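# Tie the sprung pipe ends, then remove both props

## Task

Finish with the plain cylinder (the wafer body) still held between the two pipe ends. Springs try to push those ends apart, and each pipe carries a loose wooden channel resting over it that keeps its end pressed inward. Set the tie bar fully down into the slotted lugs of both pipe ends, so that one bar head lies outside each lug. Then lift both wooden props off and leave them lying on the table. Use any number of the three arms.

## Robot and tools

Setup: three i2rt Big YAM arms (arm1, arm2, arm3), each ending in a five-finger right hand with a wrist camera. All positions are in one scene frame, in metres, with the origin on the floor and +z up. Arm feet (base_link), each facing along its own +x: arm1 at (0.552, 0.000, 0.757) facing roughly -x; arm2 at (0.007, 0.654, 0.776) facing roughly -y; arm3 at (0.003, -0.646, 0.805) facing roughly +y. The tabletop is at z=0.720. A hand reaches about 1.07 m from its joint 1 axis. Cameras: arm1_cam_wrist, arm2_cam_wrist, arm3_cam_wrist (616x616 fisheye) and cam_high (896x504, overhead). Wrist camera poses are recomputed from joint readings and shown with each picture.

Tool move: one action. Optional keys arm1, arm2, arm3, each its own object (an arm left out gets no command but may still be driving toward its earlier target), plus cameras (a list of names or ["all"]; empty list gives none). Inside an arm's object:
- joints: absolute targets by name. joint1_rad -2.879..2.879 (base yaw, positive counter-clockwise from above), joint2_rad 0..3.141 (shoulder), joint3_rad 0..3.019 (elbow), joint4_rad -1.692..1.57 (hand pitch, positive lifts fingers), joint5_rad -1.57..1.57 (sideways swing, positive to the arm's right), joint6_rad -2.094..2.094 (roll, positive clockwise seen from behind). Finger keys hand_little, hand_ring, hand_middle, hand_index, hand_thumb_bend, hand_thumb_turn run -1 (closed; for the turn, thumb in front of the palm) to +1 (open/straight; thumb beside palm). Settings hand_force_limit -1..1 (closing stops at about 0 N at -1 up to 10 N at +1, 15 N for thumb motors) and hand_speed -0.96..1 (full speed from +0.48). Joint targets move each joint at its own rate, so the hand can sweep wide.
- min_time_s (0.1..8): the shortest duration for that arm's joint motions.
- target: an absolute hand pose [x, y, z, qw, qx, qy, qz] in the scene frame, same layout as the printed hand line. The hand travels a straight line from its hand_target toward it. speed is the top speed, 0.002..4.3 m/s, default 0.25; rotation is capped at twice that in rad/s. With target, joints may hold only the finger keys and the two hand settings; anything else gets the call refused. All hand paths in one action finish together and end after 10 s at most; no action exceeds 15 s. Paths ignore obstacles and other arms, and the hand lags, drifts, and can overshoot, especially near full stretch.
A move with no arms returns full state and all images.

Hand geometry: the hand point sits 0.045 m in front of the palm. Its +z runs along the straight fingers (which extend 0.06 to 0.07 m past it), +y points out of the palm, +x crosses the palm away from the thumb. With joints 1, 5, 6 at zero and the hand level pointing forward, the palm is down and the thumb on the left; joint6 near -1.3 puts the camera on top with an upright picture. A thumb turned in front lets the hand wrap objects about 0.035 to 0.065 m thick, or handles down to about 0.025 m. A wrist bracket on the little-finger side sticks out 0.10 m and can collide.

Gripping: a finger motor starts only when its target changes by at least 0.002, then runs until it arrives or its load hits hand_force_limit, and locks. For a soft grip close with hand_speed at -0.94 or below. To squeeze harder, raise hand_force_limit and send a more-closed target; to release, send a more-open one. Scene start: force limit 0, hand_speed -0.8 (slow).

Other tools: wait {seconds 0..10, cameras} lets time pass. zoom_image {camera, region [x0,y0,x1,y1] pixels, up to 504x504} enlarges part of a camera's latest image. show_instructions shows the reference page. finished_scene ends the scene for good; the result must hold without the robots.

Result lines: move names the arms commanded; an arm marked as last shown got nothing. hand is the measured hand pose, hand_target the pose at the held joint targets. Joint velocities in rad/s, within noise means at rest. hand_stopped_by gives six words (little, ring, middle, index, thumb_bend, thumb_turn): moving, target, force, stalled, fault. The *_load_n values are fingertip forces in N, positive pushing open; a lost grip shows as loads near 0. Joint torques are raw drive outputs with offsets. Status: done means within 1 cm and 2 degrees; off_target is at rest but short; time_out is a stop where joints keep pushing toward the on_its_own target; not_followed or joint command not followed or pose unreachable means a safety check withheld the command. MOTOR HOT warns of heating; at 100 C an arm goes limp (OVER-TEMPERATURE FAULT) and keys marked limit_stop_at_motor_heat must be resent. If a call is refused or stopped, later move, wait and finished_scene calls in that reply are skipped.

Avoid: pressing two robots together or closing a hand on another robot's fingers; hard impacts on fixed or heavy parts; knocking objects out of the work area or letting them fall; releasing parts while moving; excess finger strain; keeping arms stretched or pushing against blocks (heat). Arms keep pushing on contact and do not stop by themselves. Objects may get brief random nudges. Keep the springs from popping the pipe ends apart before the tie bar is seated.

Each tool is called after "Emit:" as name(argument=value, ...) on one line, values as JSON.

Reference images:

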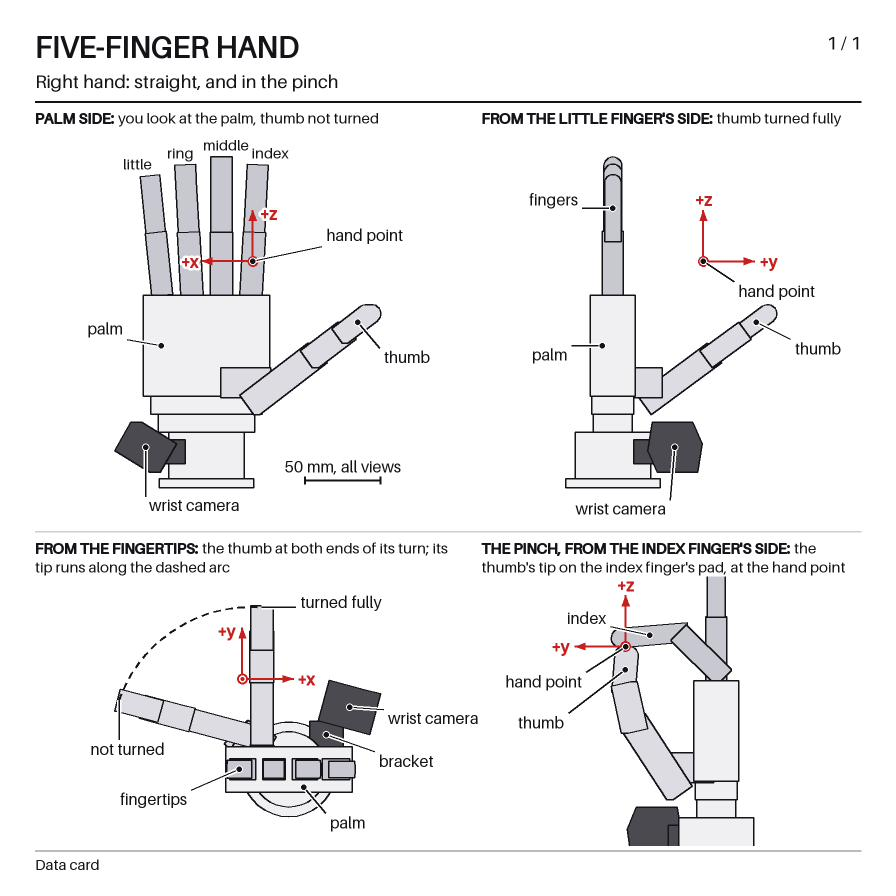

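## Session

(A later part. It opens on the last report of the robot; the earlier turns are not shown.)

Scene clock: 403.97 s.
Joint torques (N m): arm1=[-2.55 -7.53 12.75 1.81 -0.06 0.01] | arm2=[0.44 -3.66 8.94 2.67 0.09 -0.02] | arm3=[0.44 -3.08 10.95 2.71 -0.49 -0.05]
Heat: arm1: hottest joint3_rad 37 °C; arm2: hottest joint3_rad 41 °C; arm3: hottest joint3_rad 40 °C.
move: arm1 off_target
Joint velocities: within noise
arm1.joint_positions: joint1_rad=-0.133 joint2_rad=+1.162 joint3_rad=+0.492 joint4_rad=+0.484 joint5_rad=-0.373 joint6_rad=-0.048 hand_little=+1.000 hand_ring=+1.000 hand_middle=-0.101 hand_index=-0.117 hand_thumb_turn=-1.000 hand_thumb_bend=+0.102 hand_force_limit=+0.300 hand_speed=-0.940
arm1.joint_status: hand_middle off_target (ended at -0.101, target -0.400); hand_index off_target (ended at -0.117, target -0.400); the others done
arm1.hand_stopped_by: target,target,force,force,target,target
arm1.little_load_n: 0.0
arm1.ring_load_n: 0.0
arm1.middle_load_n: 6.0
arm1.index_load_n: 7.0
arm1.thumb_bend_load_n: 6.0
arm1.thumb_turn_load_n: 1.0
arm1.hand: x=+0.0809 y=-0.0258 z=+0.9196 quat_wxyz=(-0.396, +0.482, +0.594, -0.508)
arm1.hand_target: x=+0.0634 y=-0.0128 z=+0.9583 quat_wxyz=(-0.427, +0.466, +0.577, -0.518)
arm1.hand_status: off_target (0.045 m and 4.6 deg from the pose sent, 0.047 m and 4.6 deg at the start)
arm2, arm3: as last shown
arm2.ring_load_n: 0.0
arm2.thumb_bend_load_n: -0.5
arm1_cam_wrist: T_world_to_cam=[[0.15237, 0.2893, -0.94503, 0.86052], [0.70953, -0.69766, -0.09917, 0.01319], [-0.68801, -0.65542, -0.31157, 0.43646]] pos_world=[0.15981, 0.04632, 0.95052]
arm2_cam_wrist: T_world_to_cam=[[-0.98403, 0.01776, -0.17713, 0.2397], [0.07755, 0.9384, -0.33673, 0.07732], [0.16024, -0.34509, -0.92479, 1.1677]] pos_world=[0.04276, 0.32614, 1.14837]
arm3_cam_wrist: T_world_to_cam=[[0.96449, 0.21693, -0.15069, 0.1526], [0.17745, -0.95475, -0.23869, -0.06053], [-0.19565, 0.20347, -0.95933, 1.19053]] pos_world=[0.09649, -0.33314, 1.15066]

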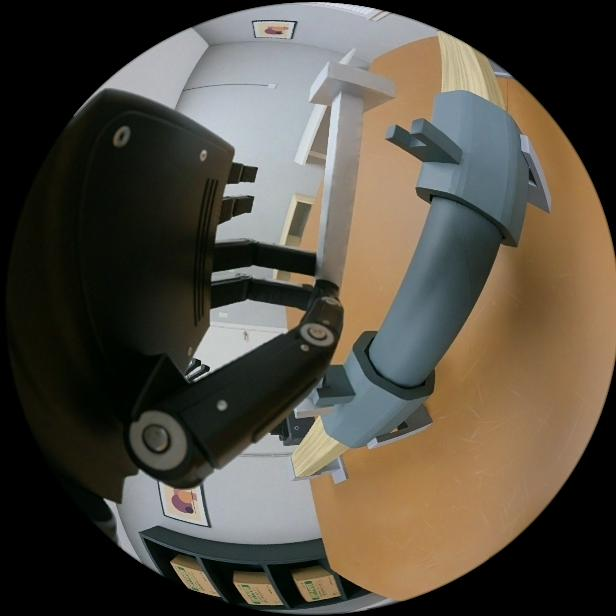

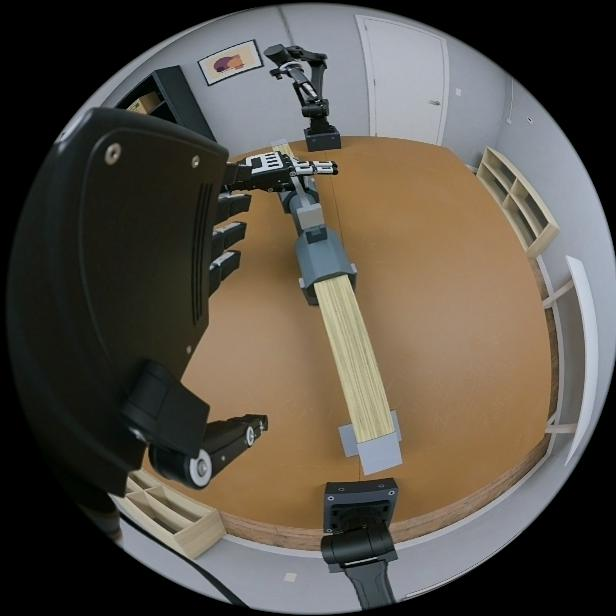

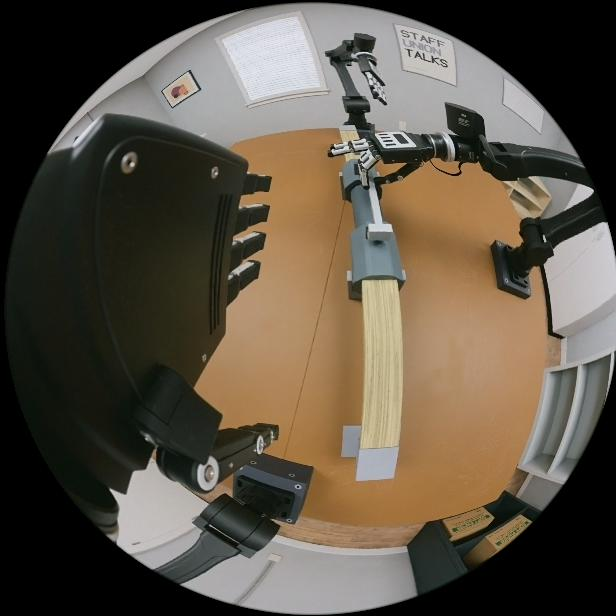

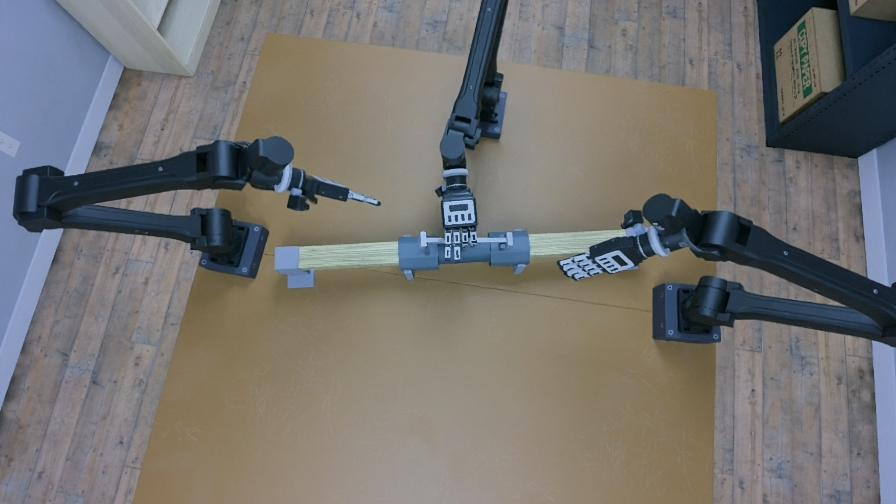

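Emit:
move(arm1={"joints":{"joint1_rad":-0.168},"min_time_s":1}, cameras=["arm1_cam_wrist","cam_high"])

Emit:
zoom_image(camera="cam_high", region=[415, 205, 515, 275])

Emit:
zoom_image(camera="arm1_cam_wrist", region=[270, 360, 370, 460])

Scene clock: 412.43 s.
Joint torques (N m): arm1=[-3.25 -7.71 12.71 1.83 0.19 -0.06] | arm2=[0.44 -3.66 8.94 2.67 0.09 -0.03] | arm3=[0.44 -3.08 10.93 2.73 -0.5 -0.05]
Heat: arm1: hottest joint3_rad 38 °C; arm2: hottest joint3_rad 41 °C; arm3: hottest joint3_rad 40 °C.
move: arm1 done
Joint velocities: within noise
arm1.joint_positions: joint1_rad=-0.139 joint2_rad=+1.162 joint3_rad=+0.492 joint4_rad=+0.484 joint5_rad=-0.380 joint6_rad=-0.040 hand_little=+1.000 hand_ring=+1.000 hand_middle=-0.101 hand_index=-0.117 hand_thumb_turn=-1.000 hand_thumb_bend=+0.102 hand_force_limit=+0.300 hand_speed=-0.940
arm1.joint_status: all done
arm1.hand_stopped_by: target,target,force,force,target,target
arm1.little_load_n: -0.5
arm1.ring_load_n: 0.0
arm1.middle_load_n: 5.5
arm1.index_load_n: 6.5
arm1.thumb_bend_load_n: 6.0
arm1.thumb_turn_load_n: 2.0
arm1.hand: x=+0.0813 y=-0.0249 z=+0.9200 quat_wxyz=(-0.393, +0.484, +0.592, -0.510)
arm1.hand_target: x=+0.0633 y=-0.0060 z=+0.9583 quat_wxyz=(-0.430, +0.470, +0.574, -0.515)
arm1.hand_status: not commanded
arm2, arm3: as last shown
arm2.thumb_bend_load_n: 0.0
arm1_cam_wrist: T_world_to_cam=[[0.15396, 0.28072, -0.94736, 0.86231], [0.70947, -0.69873, -0.09174, 0.00672], [-0.68771, -0.658, -0.30674, 0.43294]] pos_world=[0.16021, 0.04751, 0.95033]

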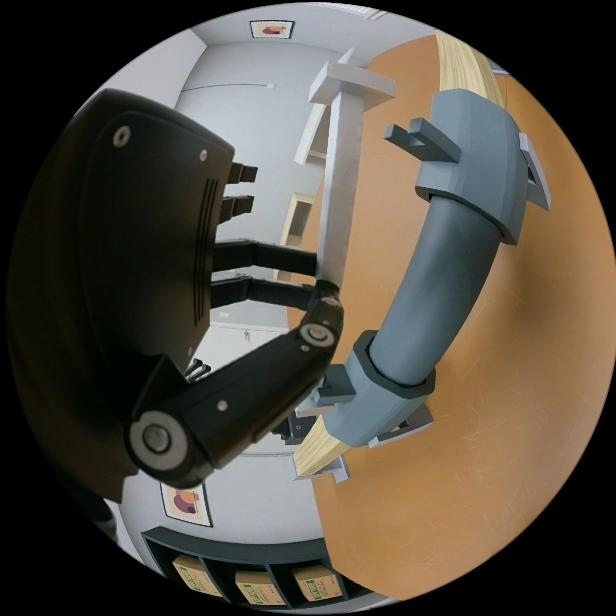

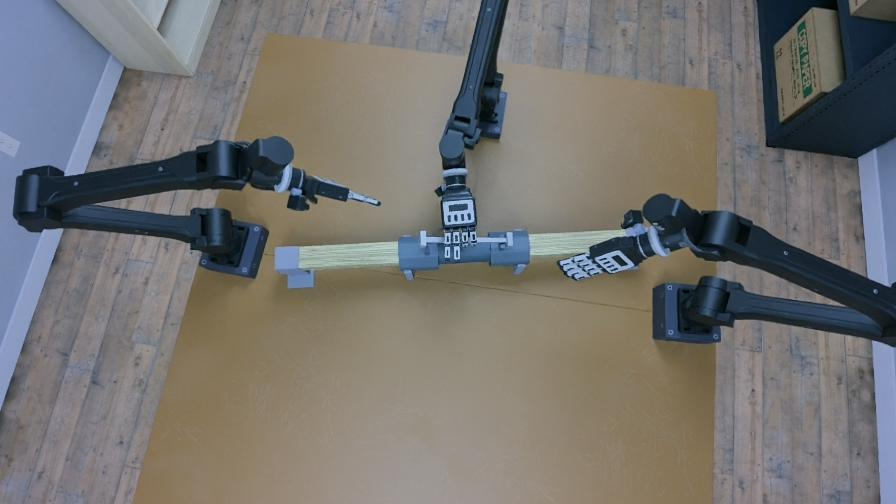

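Scaled by 5.040 from the camera's image (finer frame: 1280x720).

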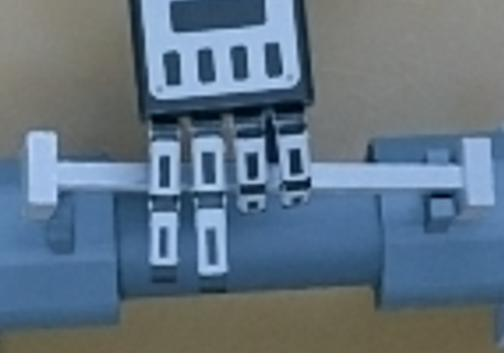

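Scaled by 5.040 from the camera's image (finer frame: 880x880).

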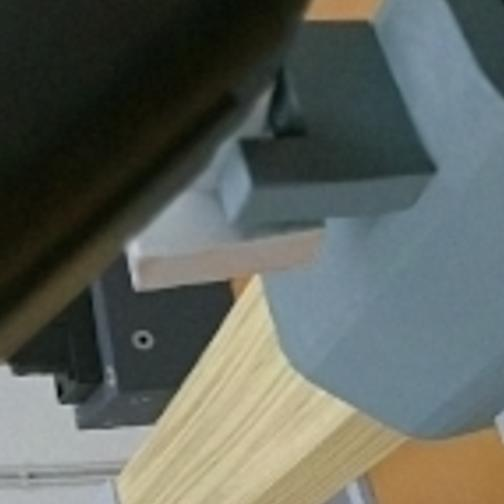

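Emit:
move(arm1={"target":[0.072,-0.0165,0.930,0.4037,-0.4904,-0.5505,0.5417],"speed":0.05}, cameras=["arm1_cam_wrist","arm2_cam_wrist","arm3_cam_wrist","cam_high"])

Emit:
zoom_image(camera="arm2_cam_wrist", region=[280, 190, 360, 270])

Emit:
zoom_image(camera="arm3_cam_wrist", region=[330, 180, 410, 260])

Emit:
zoom_image(camera="cam_high", region=[415, 205, 515, 275])

Emit:
zoom_image(camera="arm1_cam_wrist", region=[300, 50, 440, 190])

Emit:
zoom_image(camera="arm1_cam_wrist", region=[270, 360, 370, 460])

Scene clock: 430.23 s.
Joint torques (N m): arm1=[-1.96 -6.95 7.64 2.95 0.05 0.05] | arm2=[0.44 -3.66 8.94 2.67 0.09 -0.03] | arm3=[0.44 -3.08 10.95 2.73 -0.49 -0.06]
Heat: arm1: hottest joint3_rad 39 °C; arm2: hottest joint3_rad 42 °C; arm3: hottest joint3_rad 40 °C.
move: arm1 off_target
Joint velocities: within noise
arm1.joint_positions: joint1_rad=-0.151 joint2_rad=+1.208 joint3_rad=+0.472 joint4_rad=+0.599 joint5_rad=-0.389 joint6_rad=+0.047 hand_little=+1.000 hand_ring=+1.000 hand_middle=-0.101 hand_index=-0.117 hand_thumb_turn=-1.000 hand_thumb_bend=+0.102 hand_force_limit=+0.300 hand_speed=-0.940
arm1.joint_status: not commanded
arm1.hand_stopped_by: target,target,force,force,target,target
arm1.little_load_n: 0.0
arm1.ring_load_n: 0.0
arm1.middle_load_n: 6.0
arm1.index_load_n: 5.0
arm1.thumb_bend_load_n: 5.0
arm1.thumb_turn_load_n: 0.5
arm1.hand: x=+0.0766 y=-0.0249 z=+0.9187 quat_wxyz=(-0.387, +0.497, +0.562, -0.536)
arm1.hand_target: x=+0.0723 y=-0.0166 z=+0.9300 quat_wxyz=(-0.404, +0.490, +0.551, -0.541)
arm1.hand_status: off_target (0.015 m and 2.5 deg from the pose sent, 0.016 m and 6.2 deg at the start)
arm2, arm3: as last shown
arm2.middle_load_n: -0.5
arm1_cam_wrist: T_world_to_cam=[[0.13036, 0.20383, -0.97029, 0.88275], [0.69595, -0.71584, -0.05688, -0.02151], [-0.70616, -0.66785, -0.23518, 0.36474]] pos_world=[0.15746, 0.04826, 0.94108]
arm2_cam_wrist: T_world_to_cam=[[-0.98403, 0.01776, -0.17713, 0.2397], [0.07755, 0.9384, -0.33673, 0.07732], [0.16024, -0.34509, -0.92479, 1.1677]] pos_world=[0.04276, 0.32614, 1.14837]
arm3_cam_wrist: T_world_to_cam=[[0.96449, 0.21693, -0.15069, 0.1526], [0.17745, -0.95475, -0.23869, -0.06053], [-0.19565, 0.20347, -0.95933, 1.19053]] pos_world=[0.09649, -0.33314, 1.15066]

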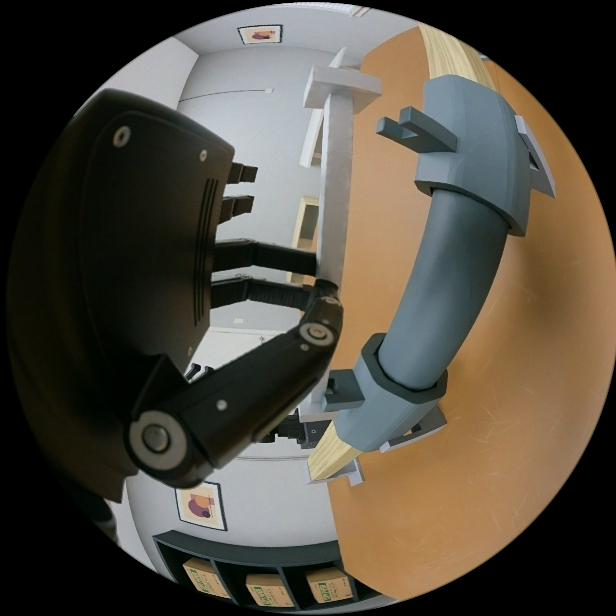

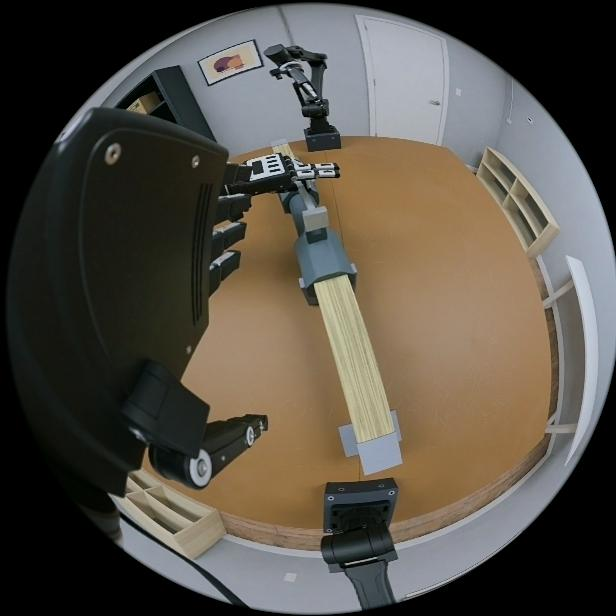

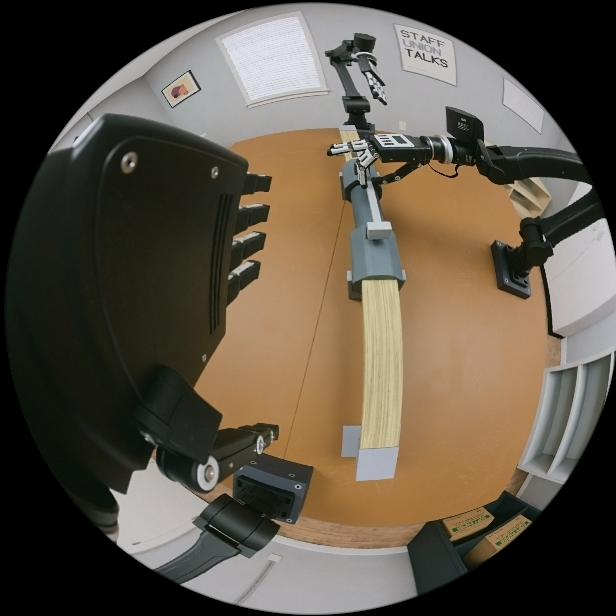

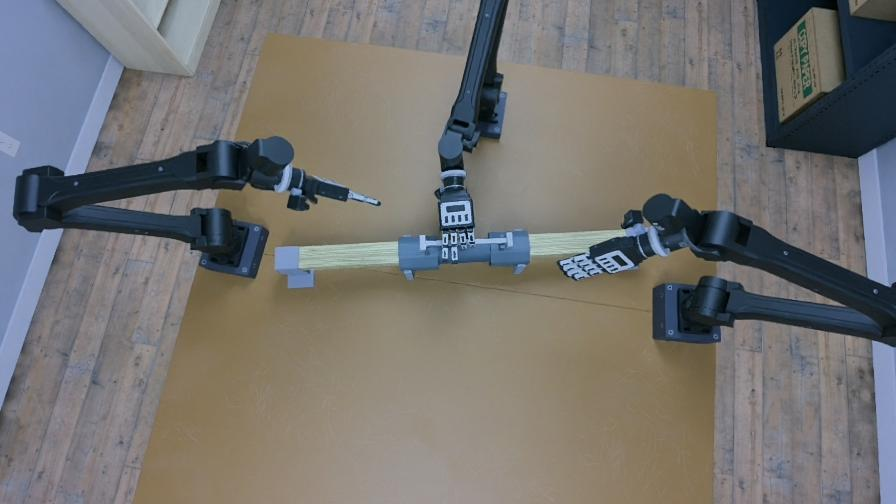

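Scaled by 6.300 from the camera's image (finer frame: 880x880).

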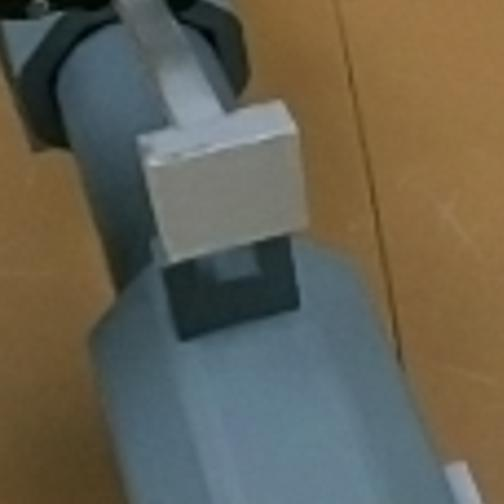

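Scaled by 6.300 from the camera's image (finer frame: 880x880).

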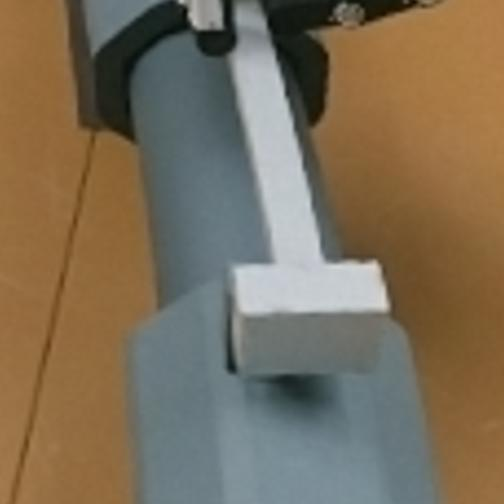

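Scaled by 5.040 from the camera's image (finer frame: 1280x720).

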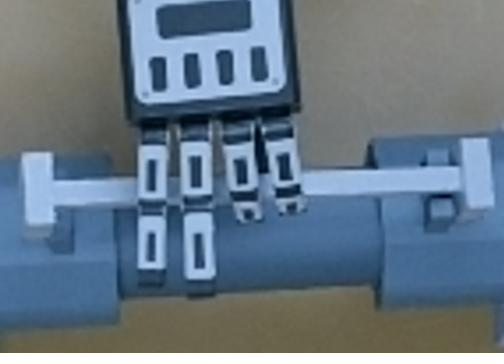

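Scaled by 3.600 from the camera's image (finer frame: 880x880).

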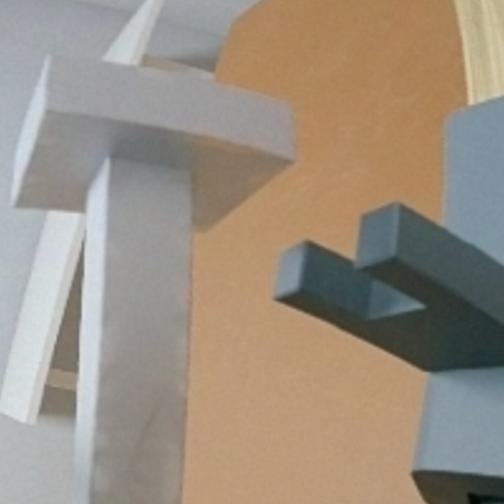

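Scaled by 5.040 from the camera's image (finer frame: 880x880).

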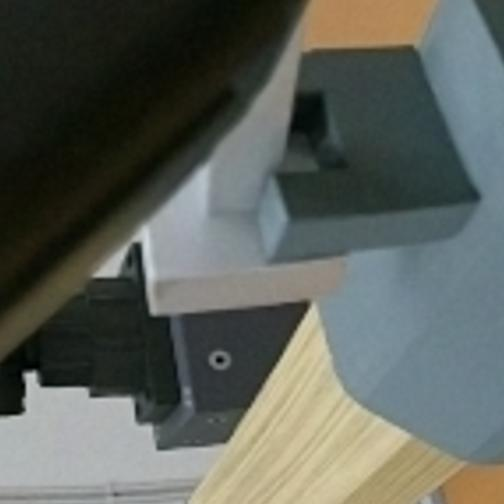

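Emit:
move(arm1={"target":[0.072,-0.0135,0.918,0.3600,-0.5320,-0.5103,0.5717],"speed":0.05}, cameras=["arm1_cam_wrist","arm2_cam_wrist","arm3_cam_wrist","cam_high"])

Emit:
zoom_image(camera="arm2_cam_wrist", region=[280, 190, 360, 270])

Emit:
zoom_image(camera="arm3_cam_wrist", region=[330, 180, 410, 260])

Emit:
zoom_image(camera="cam_high", region=[415, 205, 515, 275])

Emit:
zoom_image(camera="arm1_cam_wrist", region=[300, 50, 440, 190])

Emit:
zoom_image(camera="arm1_cam_wrist", region=[290, 340, 410, 460])

Scene clock: 448.80 s.
Joint torques (N m): arm1=[-1.9 -7.18 7.08 2.91 -0.09 0.11] | arm2=[0.44 -3.6 8.94 2.67 0.09 -0.03] | arm3=[0.38 -3.14 10.93 2.74 -0.49 -0.06]
Heat: arm1: hottest joint3_rad 37 °C; arm2: hottest joint3_rad 42 °C; arm3: hottest joint3_rad 40 °C.
move: arm1 off_target
Joint velocities: within noise
arm1.joint_positions: joint1_rad=-0.188 joint2_rad=+1.274 joint3_rad=+0.458 joint4_rad=+0.679 joint5_rad=-0.420 joint6_rad=+0.193 hand_little=+1.000 hand_ring=+1.000 hand_middle=-0.101 hand_index=-0.117 hand_thumb_turn=-1.000 hand_thumb_bend=+0.102 hand_force_limit=+0.300 hand_speed=-0.940
arm1.joint_status: not commanded
arm1.hand_stopped_by: target,target,force,force,target,target
arm1.little_load_n: -0.5
arm1.ring_load_n: 0.0
arm1.middle_load_n: 6.0
arm1.index_load_n: 4.5
arm1.thumb_bend_load_n: 5.0
arm1.thumb_turn_load_n: 0.5
arm1.hand: x=+0.0757 y=-0.0201 z=+0.9070 quat_wxyz=(-0.347, +0.538, +0.522, -0.564)
arm1.hand_target: x=+0.0721 y=-0.0135 z=+0.9181 quat_wxyz=(-0.360, +0.532, +0.511, -0.572)
arm1.hand_status: off_target (0.013 m and 2.3 deg from the pose sent, 0.012 m and 8.8 deg at the start)
arm2, arm3: as last shown
arm2.ring_load_n: -0.5
arm2.middle_load_n: 0.0
arm3.ring_load_n: -0.5
arm1_cam_wrist: T_world_to_cam=[[0.16369, 0.0576, -0.98483, 0.87828], [0.67823, -0.73152, 0.06995, -0.13208], [-0.71639, -0.67939, -0.15881, 0.29584]] pos_world=[0.15774, 0.05378, 0.92118]
arm2_cam_wrist: T_world_to_cam=[[-0.98403, 0.01776, -0.17713, 0.2397], [0.07755, 0.9384, -0.33673, 0.07732], [0.16024, -0.34509, -0.92479, 1.1677]] pos_world=[0.04276, 0.32614, 1.14837]
arm3_cam_wrist: T_world_to_cam=[[0.96449, 0.21693, -0.15069, 0.1526], [0.17745, -0.95475, -0.23869, -0.06053], [-0.19565, 0.20347, -0.95933, 1.19053]] pos_world=[0.09649, -0.33314, 1.15066]

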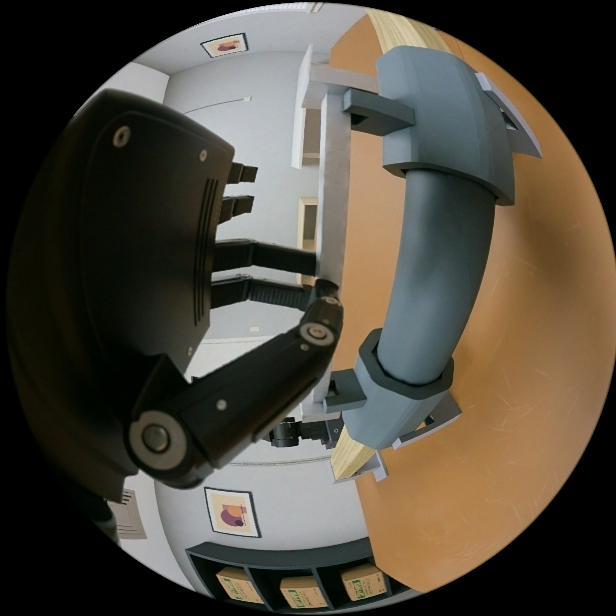

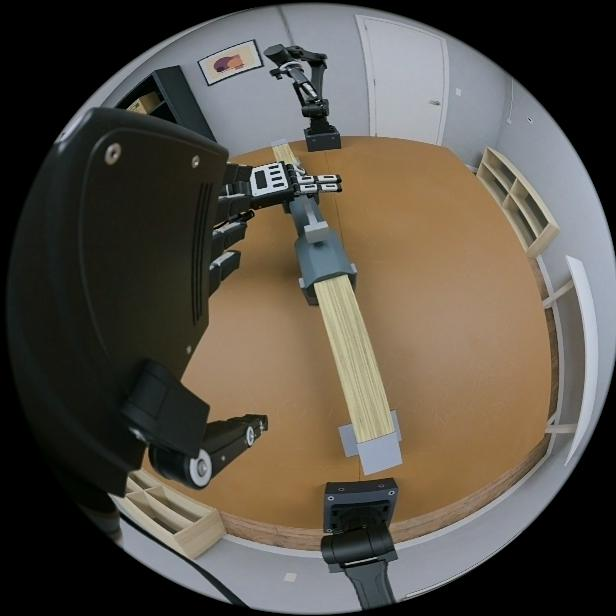

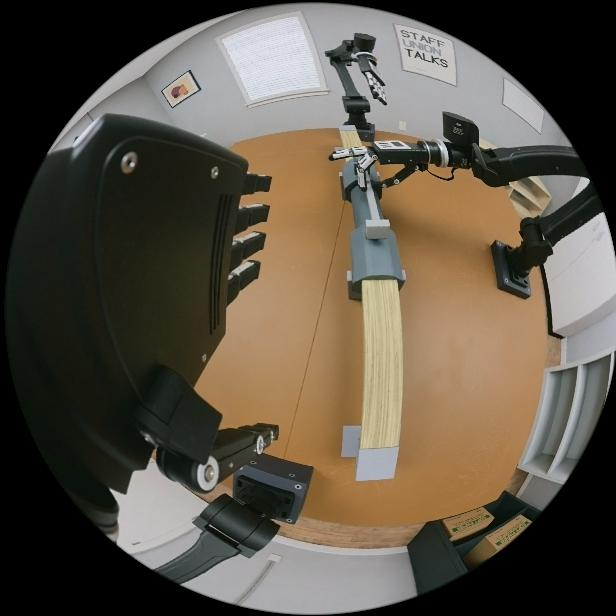

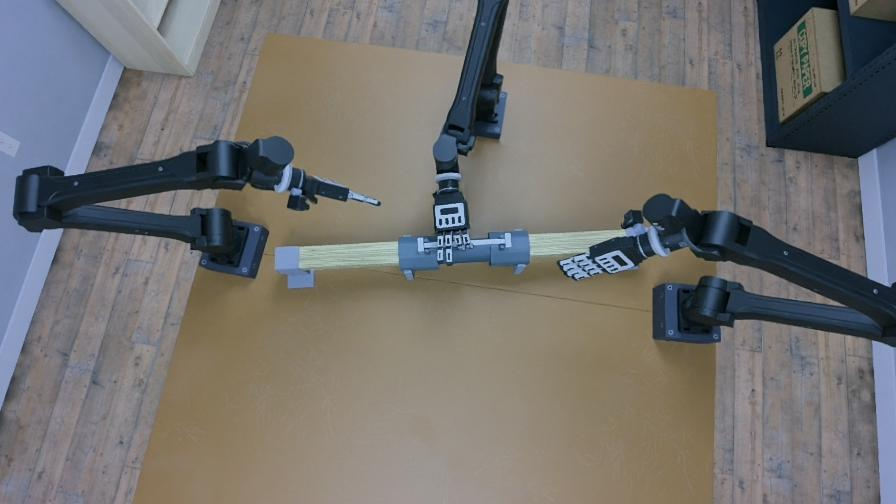

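Scaled by 6.300 from the camera's image (finer frame: 880x880).

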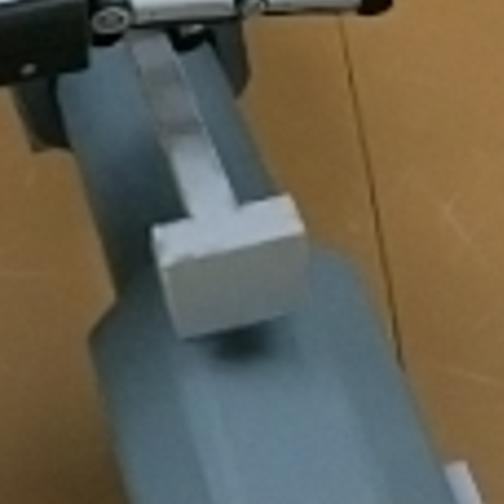

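Scaled by 6.300 from the camera's image (finer frame: 880x880).

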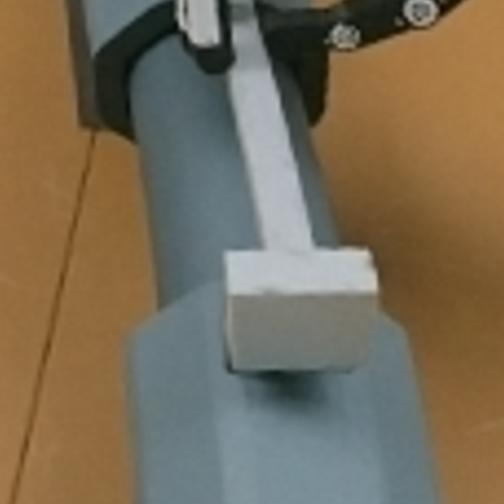

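Scaled by 5.040 from the camera's image (finer frame: 1280x720).

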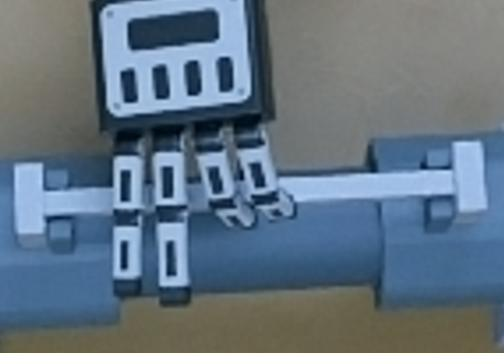

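Scaled by 3.600 from the camera's image (finer frame: 880x880).

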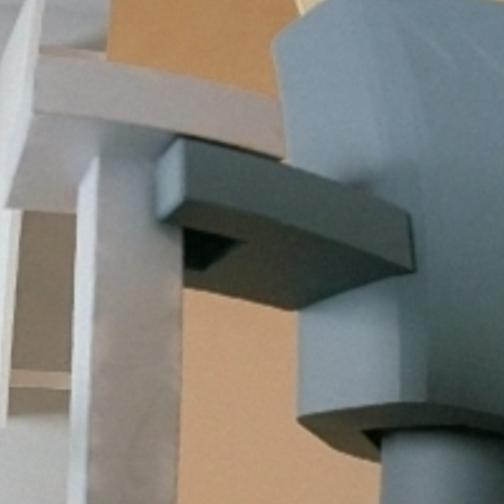

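Scaled by 4.200 from the camera's image (finer frame: 880x880).

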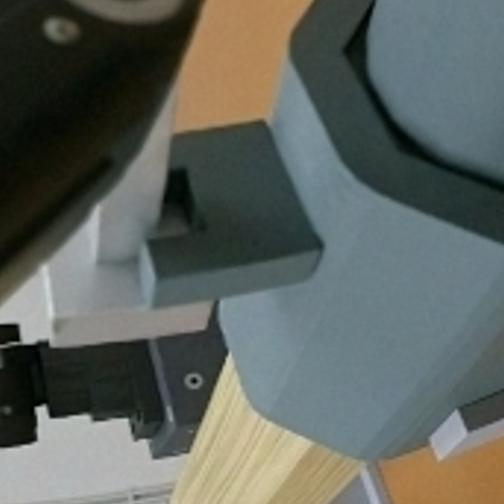

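Emit:
move(arm1={"target":[0.072,-0.0135,0.907,0.3600,-0.5320,-0.5103,0.5717],"speed":0.05}, cameras=["arm1_cam_wrist","arm2_cam_wrist","arm3_cam_wrist","cam_high"])

Emit:
zoom_image(camera="arm2_cam_wrist", region=[280, 190, 360, 270])

Emit:
zoom_image(camera="arm3_cam_wrist", region=[330, 180, 410, 260])

Emit:
zoom_image(camera="cam_high", region=[415, 205, 515, 275])

Emit:
zoom_image(camera="arm1_cam_wrist", region=[300, 50, 440, 190])

Emit:
zoom_image(camera="arm1_cam_wrist", region=[290, 340, 410, 460])

Scene clock: 462.40 s.
Joint torques (N m): arm1=[-1.79 -7.3 6.69 2.82 -0.05 0.1] | arm2=[0.44 -3.66 8.94 2.67 0.09 -0.03] | arm3=[0.5 -3.14 10.95 2.71 -0.49 -0.05]
Heat: arm1: hottest joint3_rad 36 °C; arm2: hottest joint3_rad 42 °C; arm3: hottest joint3_rad 40 °C.
move: arm1 off_target
Joint velocities: within noise
arm1.joint_positions: joint1_rad=-0.189 joint2_rad=+1.307 joint3_rad=+0.447 joint4_rad=+0.730 joint5_rad=-0.422 joint6_rad=+0.197 hand_little=+1.000 hand_ring=+1.000 hand_middle=-0.101 hand_index=-0.117 hand_thumb_turn=-1.000 hand_thumb_bend=+0.102 hand_force_limit=+0.300 hand_speed=-0.940
arm1.joint_status: not commanded
arm1.hand_stopped_by: target,target,force,force,target,target
arm1.little_load_n: 0.0
arm1.ring_load_n: 0.0
arm1.middle_load_n: 6.0
arm1.index_load_n: 4.0
arm1.thumb_bend_load_n: 5.0
arm1.thumb_turn_load_n: 0.0
arm1.hand: x=+0.0751 y=-0.0201 z=+0.8984 quat_wxyz=(-0.348, +0.537, +0.520, -0.566)
arm1.hand_target: x=+0.0721 y=-0.0135 z=+0.9071 quat_wxyz=(-0.360, +0.532, +0.511, -0.572)
arm1.hand_status: off_target (0.011 m and 2.0 deg from the pose sent, 0.008 m and 2.3 deg at the start)
arm2, arm3: as last shown
arm2.ring_load_n: 0.0
arm1_cam_wrist: T_world_to_cam=[[0.15889, 0.05536, -0.98574, 0.87102], [0.67883, -0.73111, 0.06836, -0.12976], [-0.7169, -0.68001, -0.15374, 0.28951]] pos_world=[0.15724, 0.05378, 0.91199]
arm2_cam_wrist: T_world_to_cam=[[-0.98403, 0.01776, -0.17713, 0.2397], [0.07755, 0.9384, -0.33673, 0.07732], [0.16024, -0.34509, -0.92479, 1.1677]] pos_world=[0.04276, 0.32614, 1.14837]
arm3_cam_wrist: T_world_to_cam=[[0.96449, 0.21693, -0.15069, 0.1526], [0.17745, -0.95475, -0.23869, -0.06053], [-0.19565, 0.20347, -0.95933, 1.19053]] pos_world=[0.09649, -0.33314, 1.15066]

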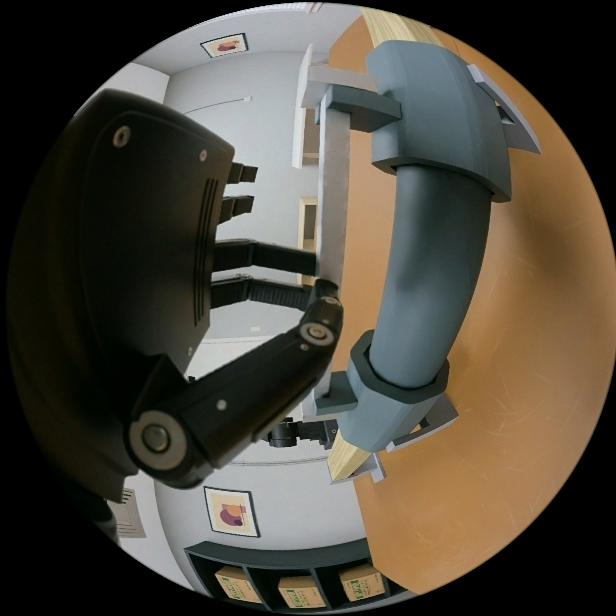

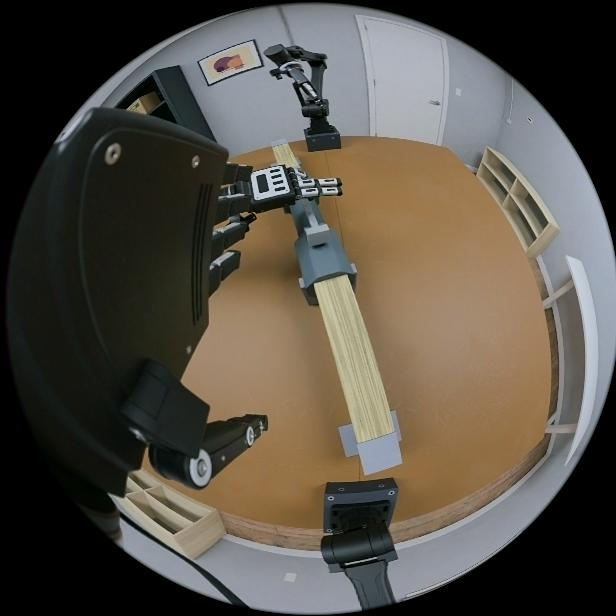

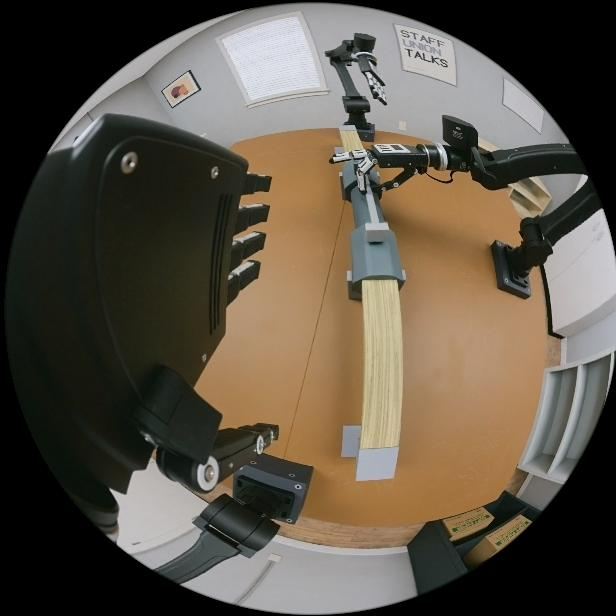

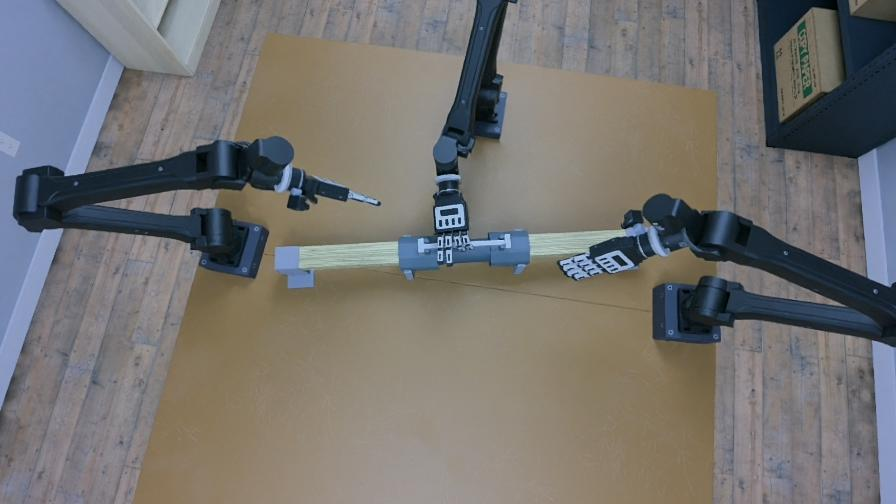

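Scaled by 6.300 from the camera's image (finer frame: 880x880).

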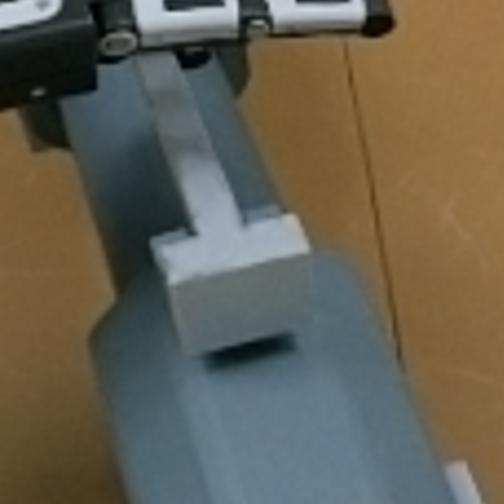

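Scaled by 6.300 from the camera's image (finer frame: 880x880).

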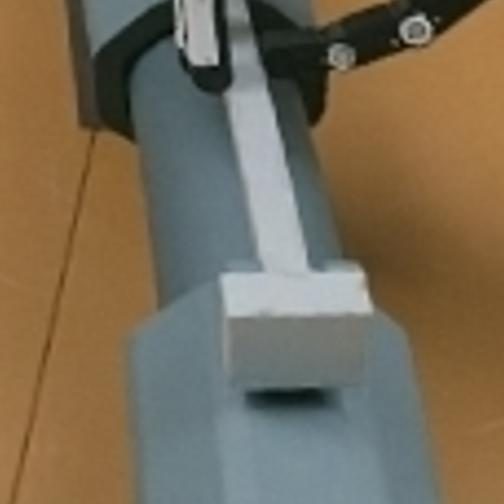

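Scaled by 5.040 from the camera's image (finer frame: 1280x720).

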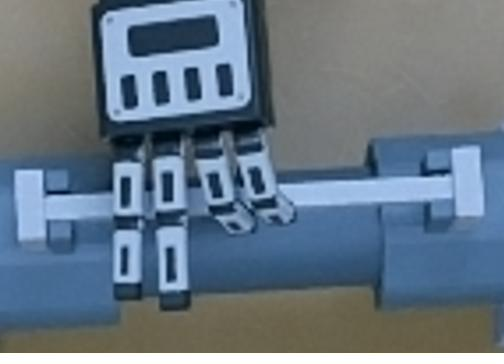

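Scaled by 3.600 from the camera's image (finer frame: 880x880).

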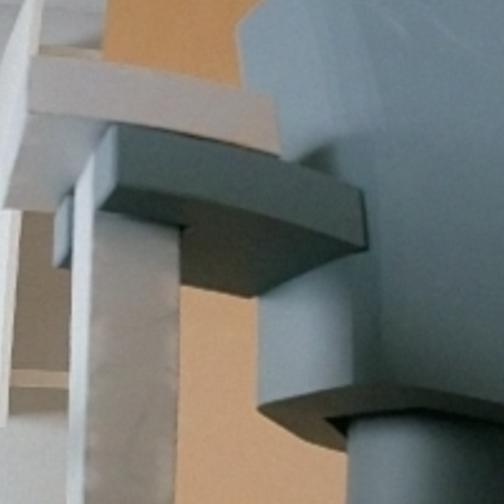

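Scaled by 4.200 from the camera's image (finer frame: 880x880).

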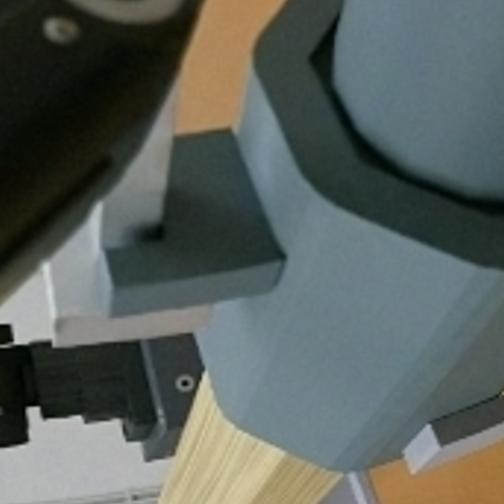

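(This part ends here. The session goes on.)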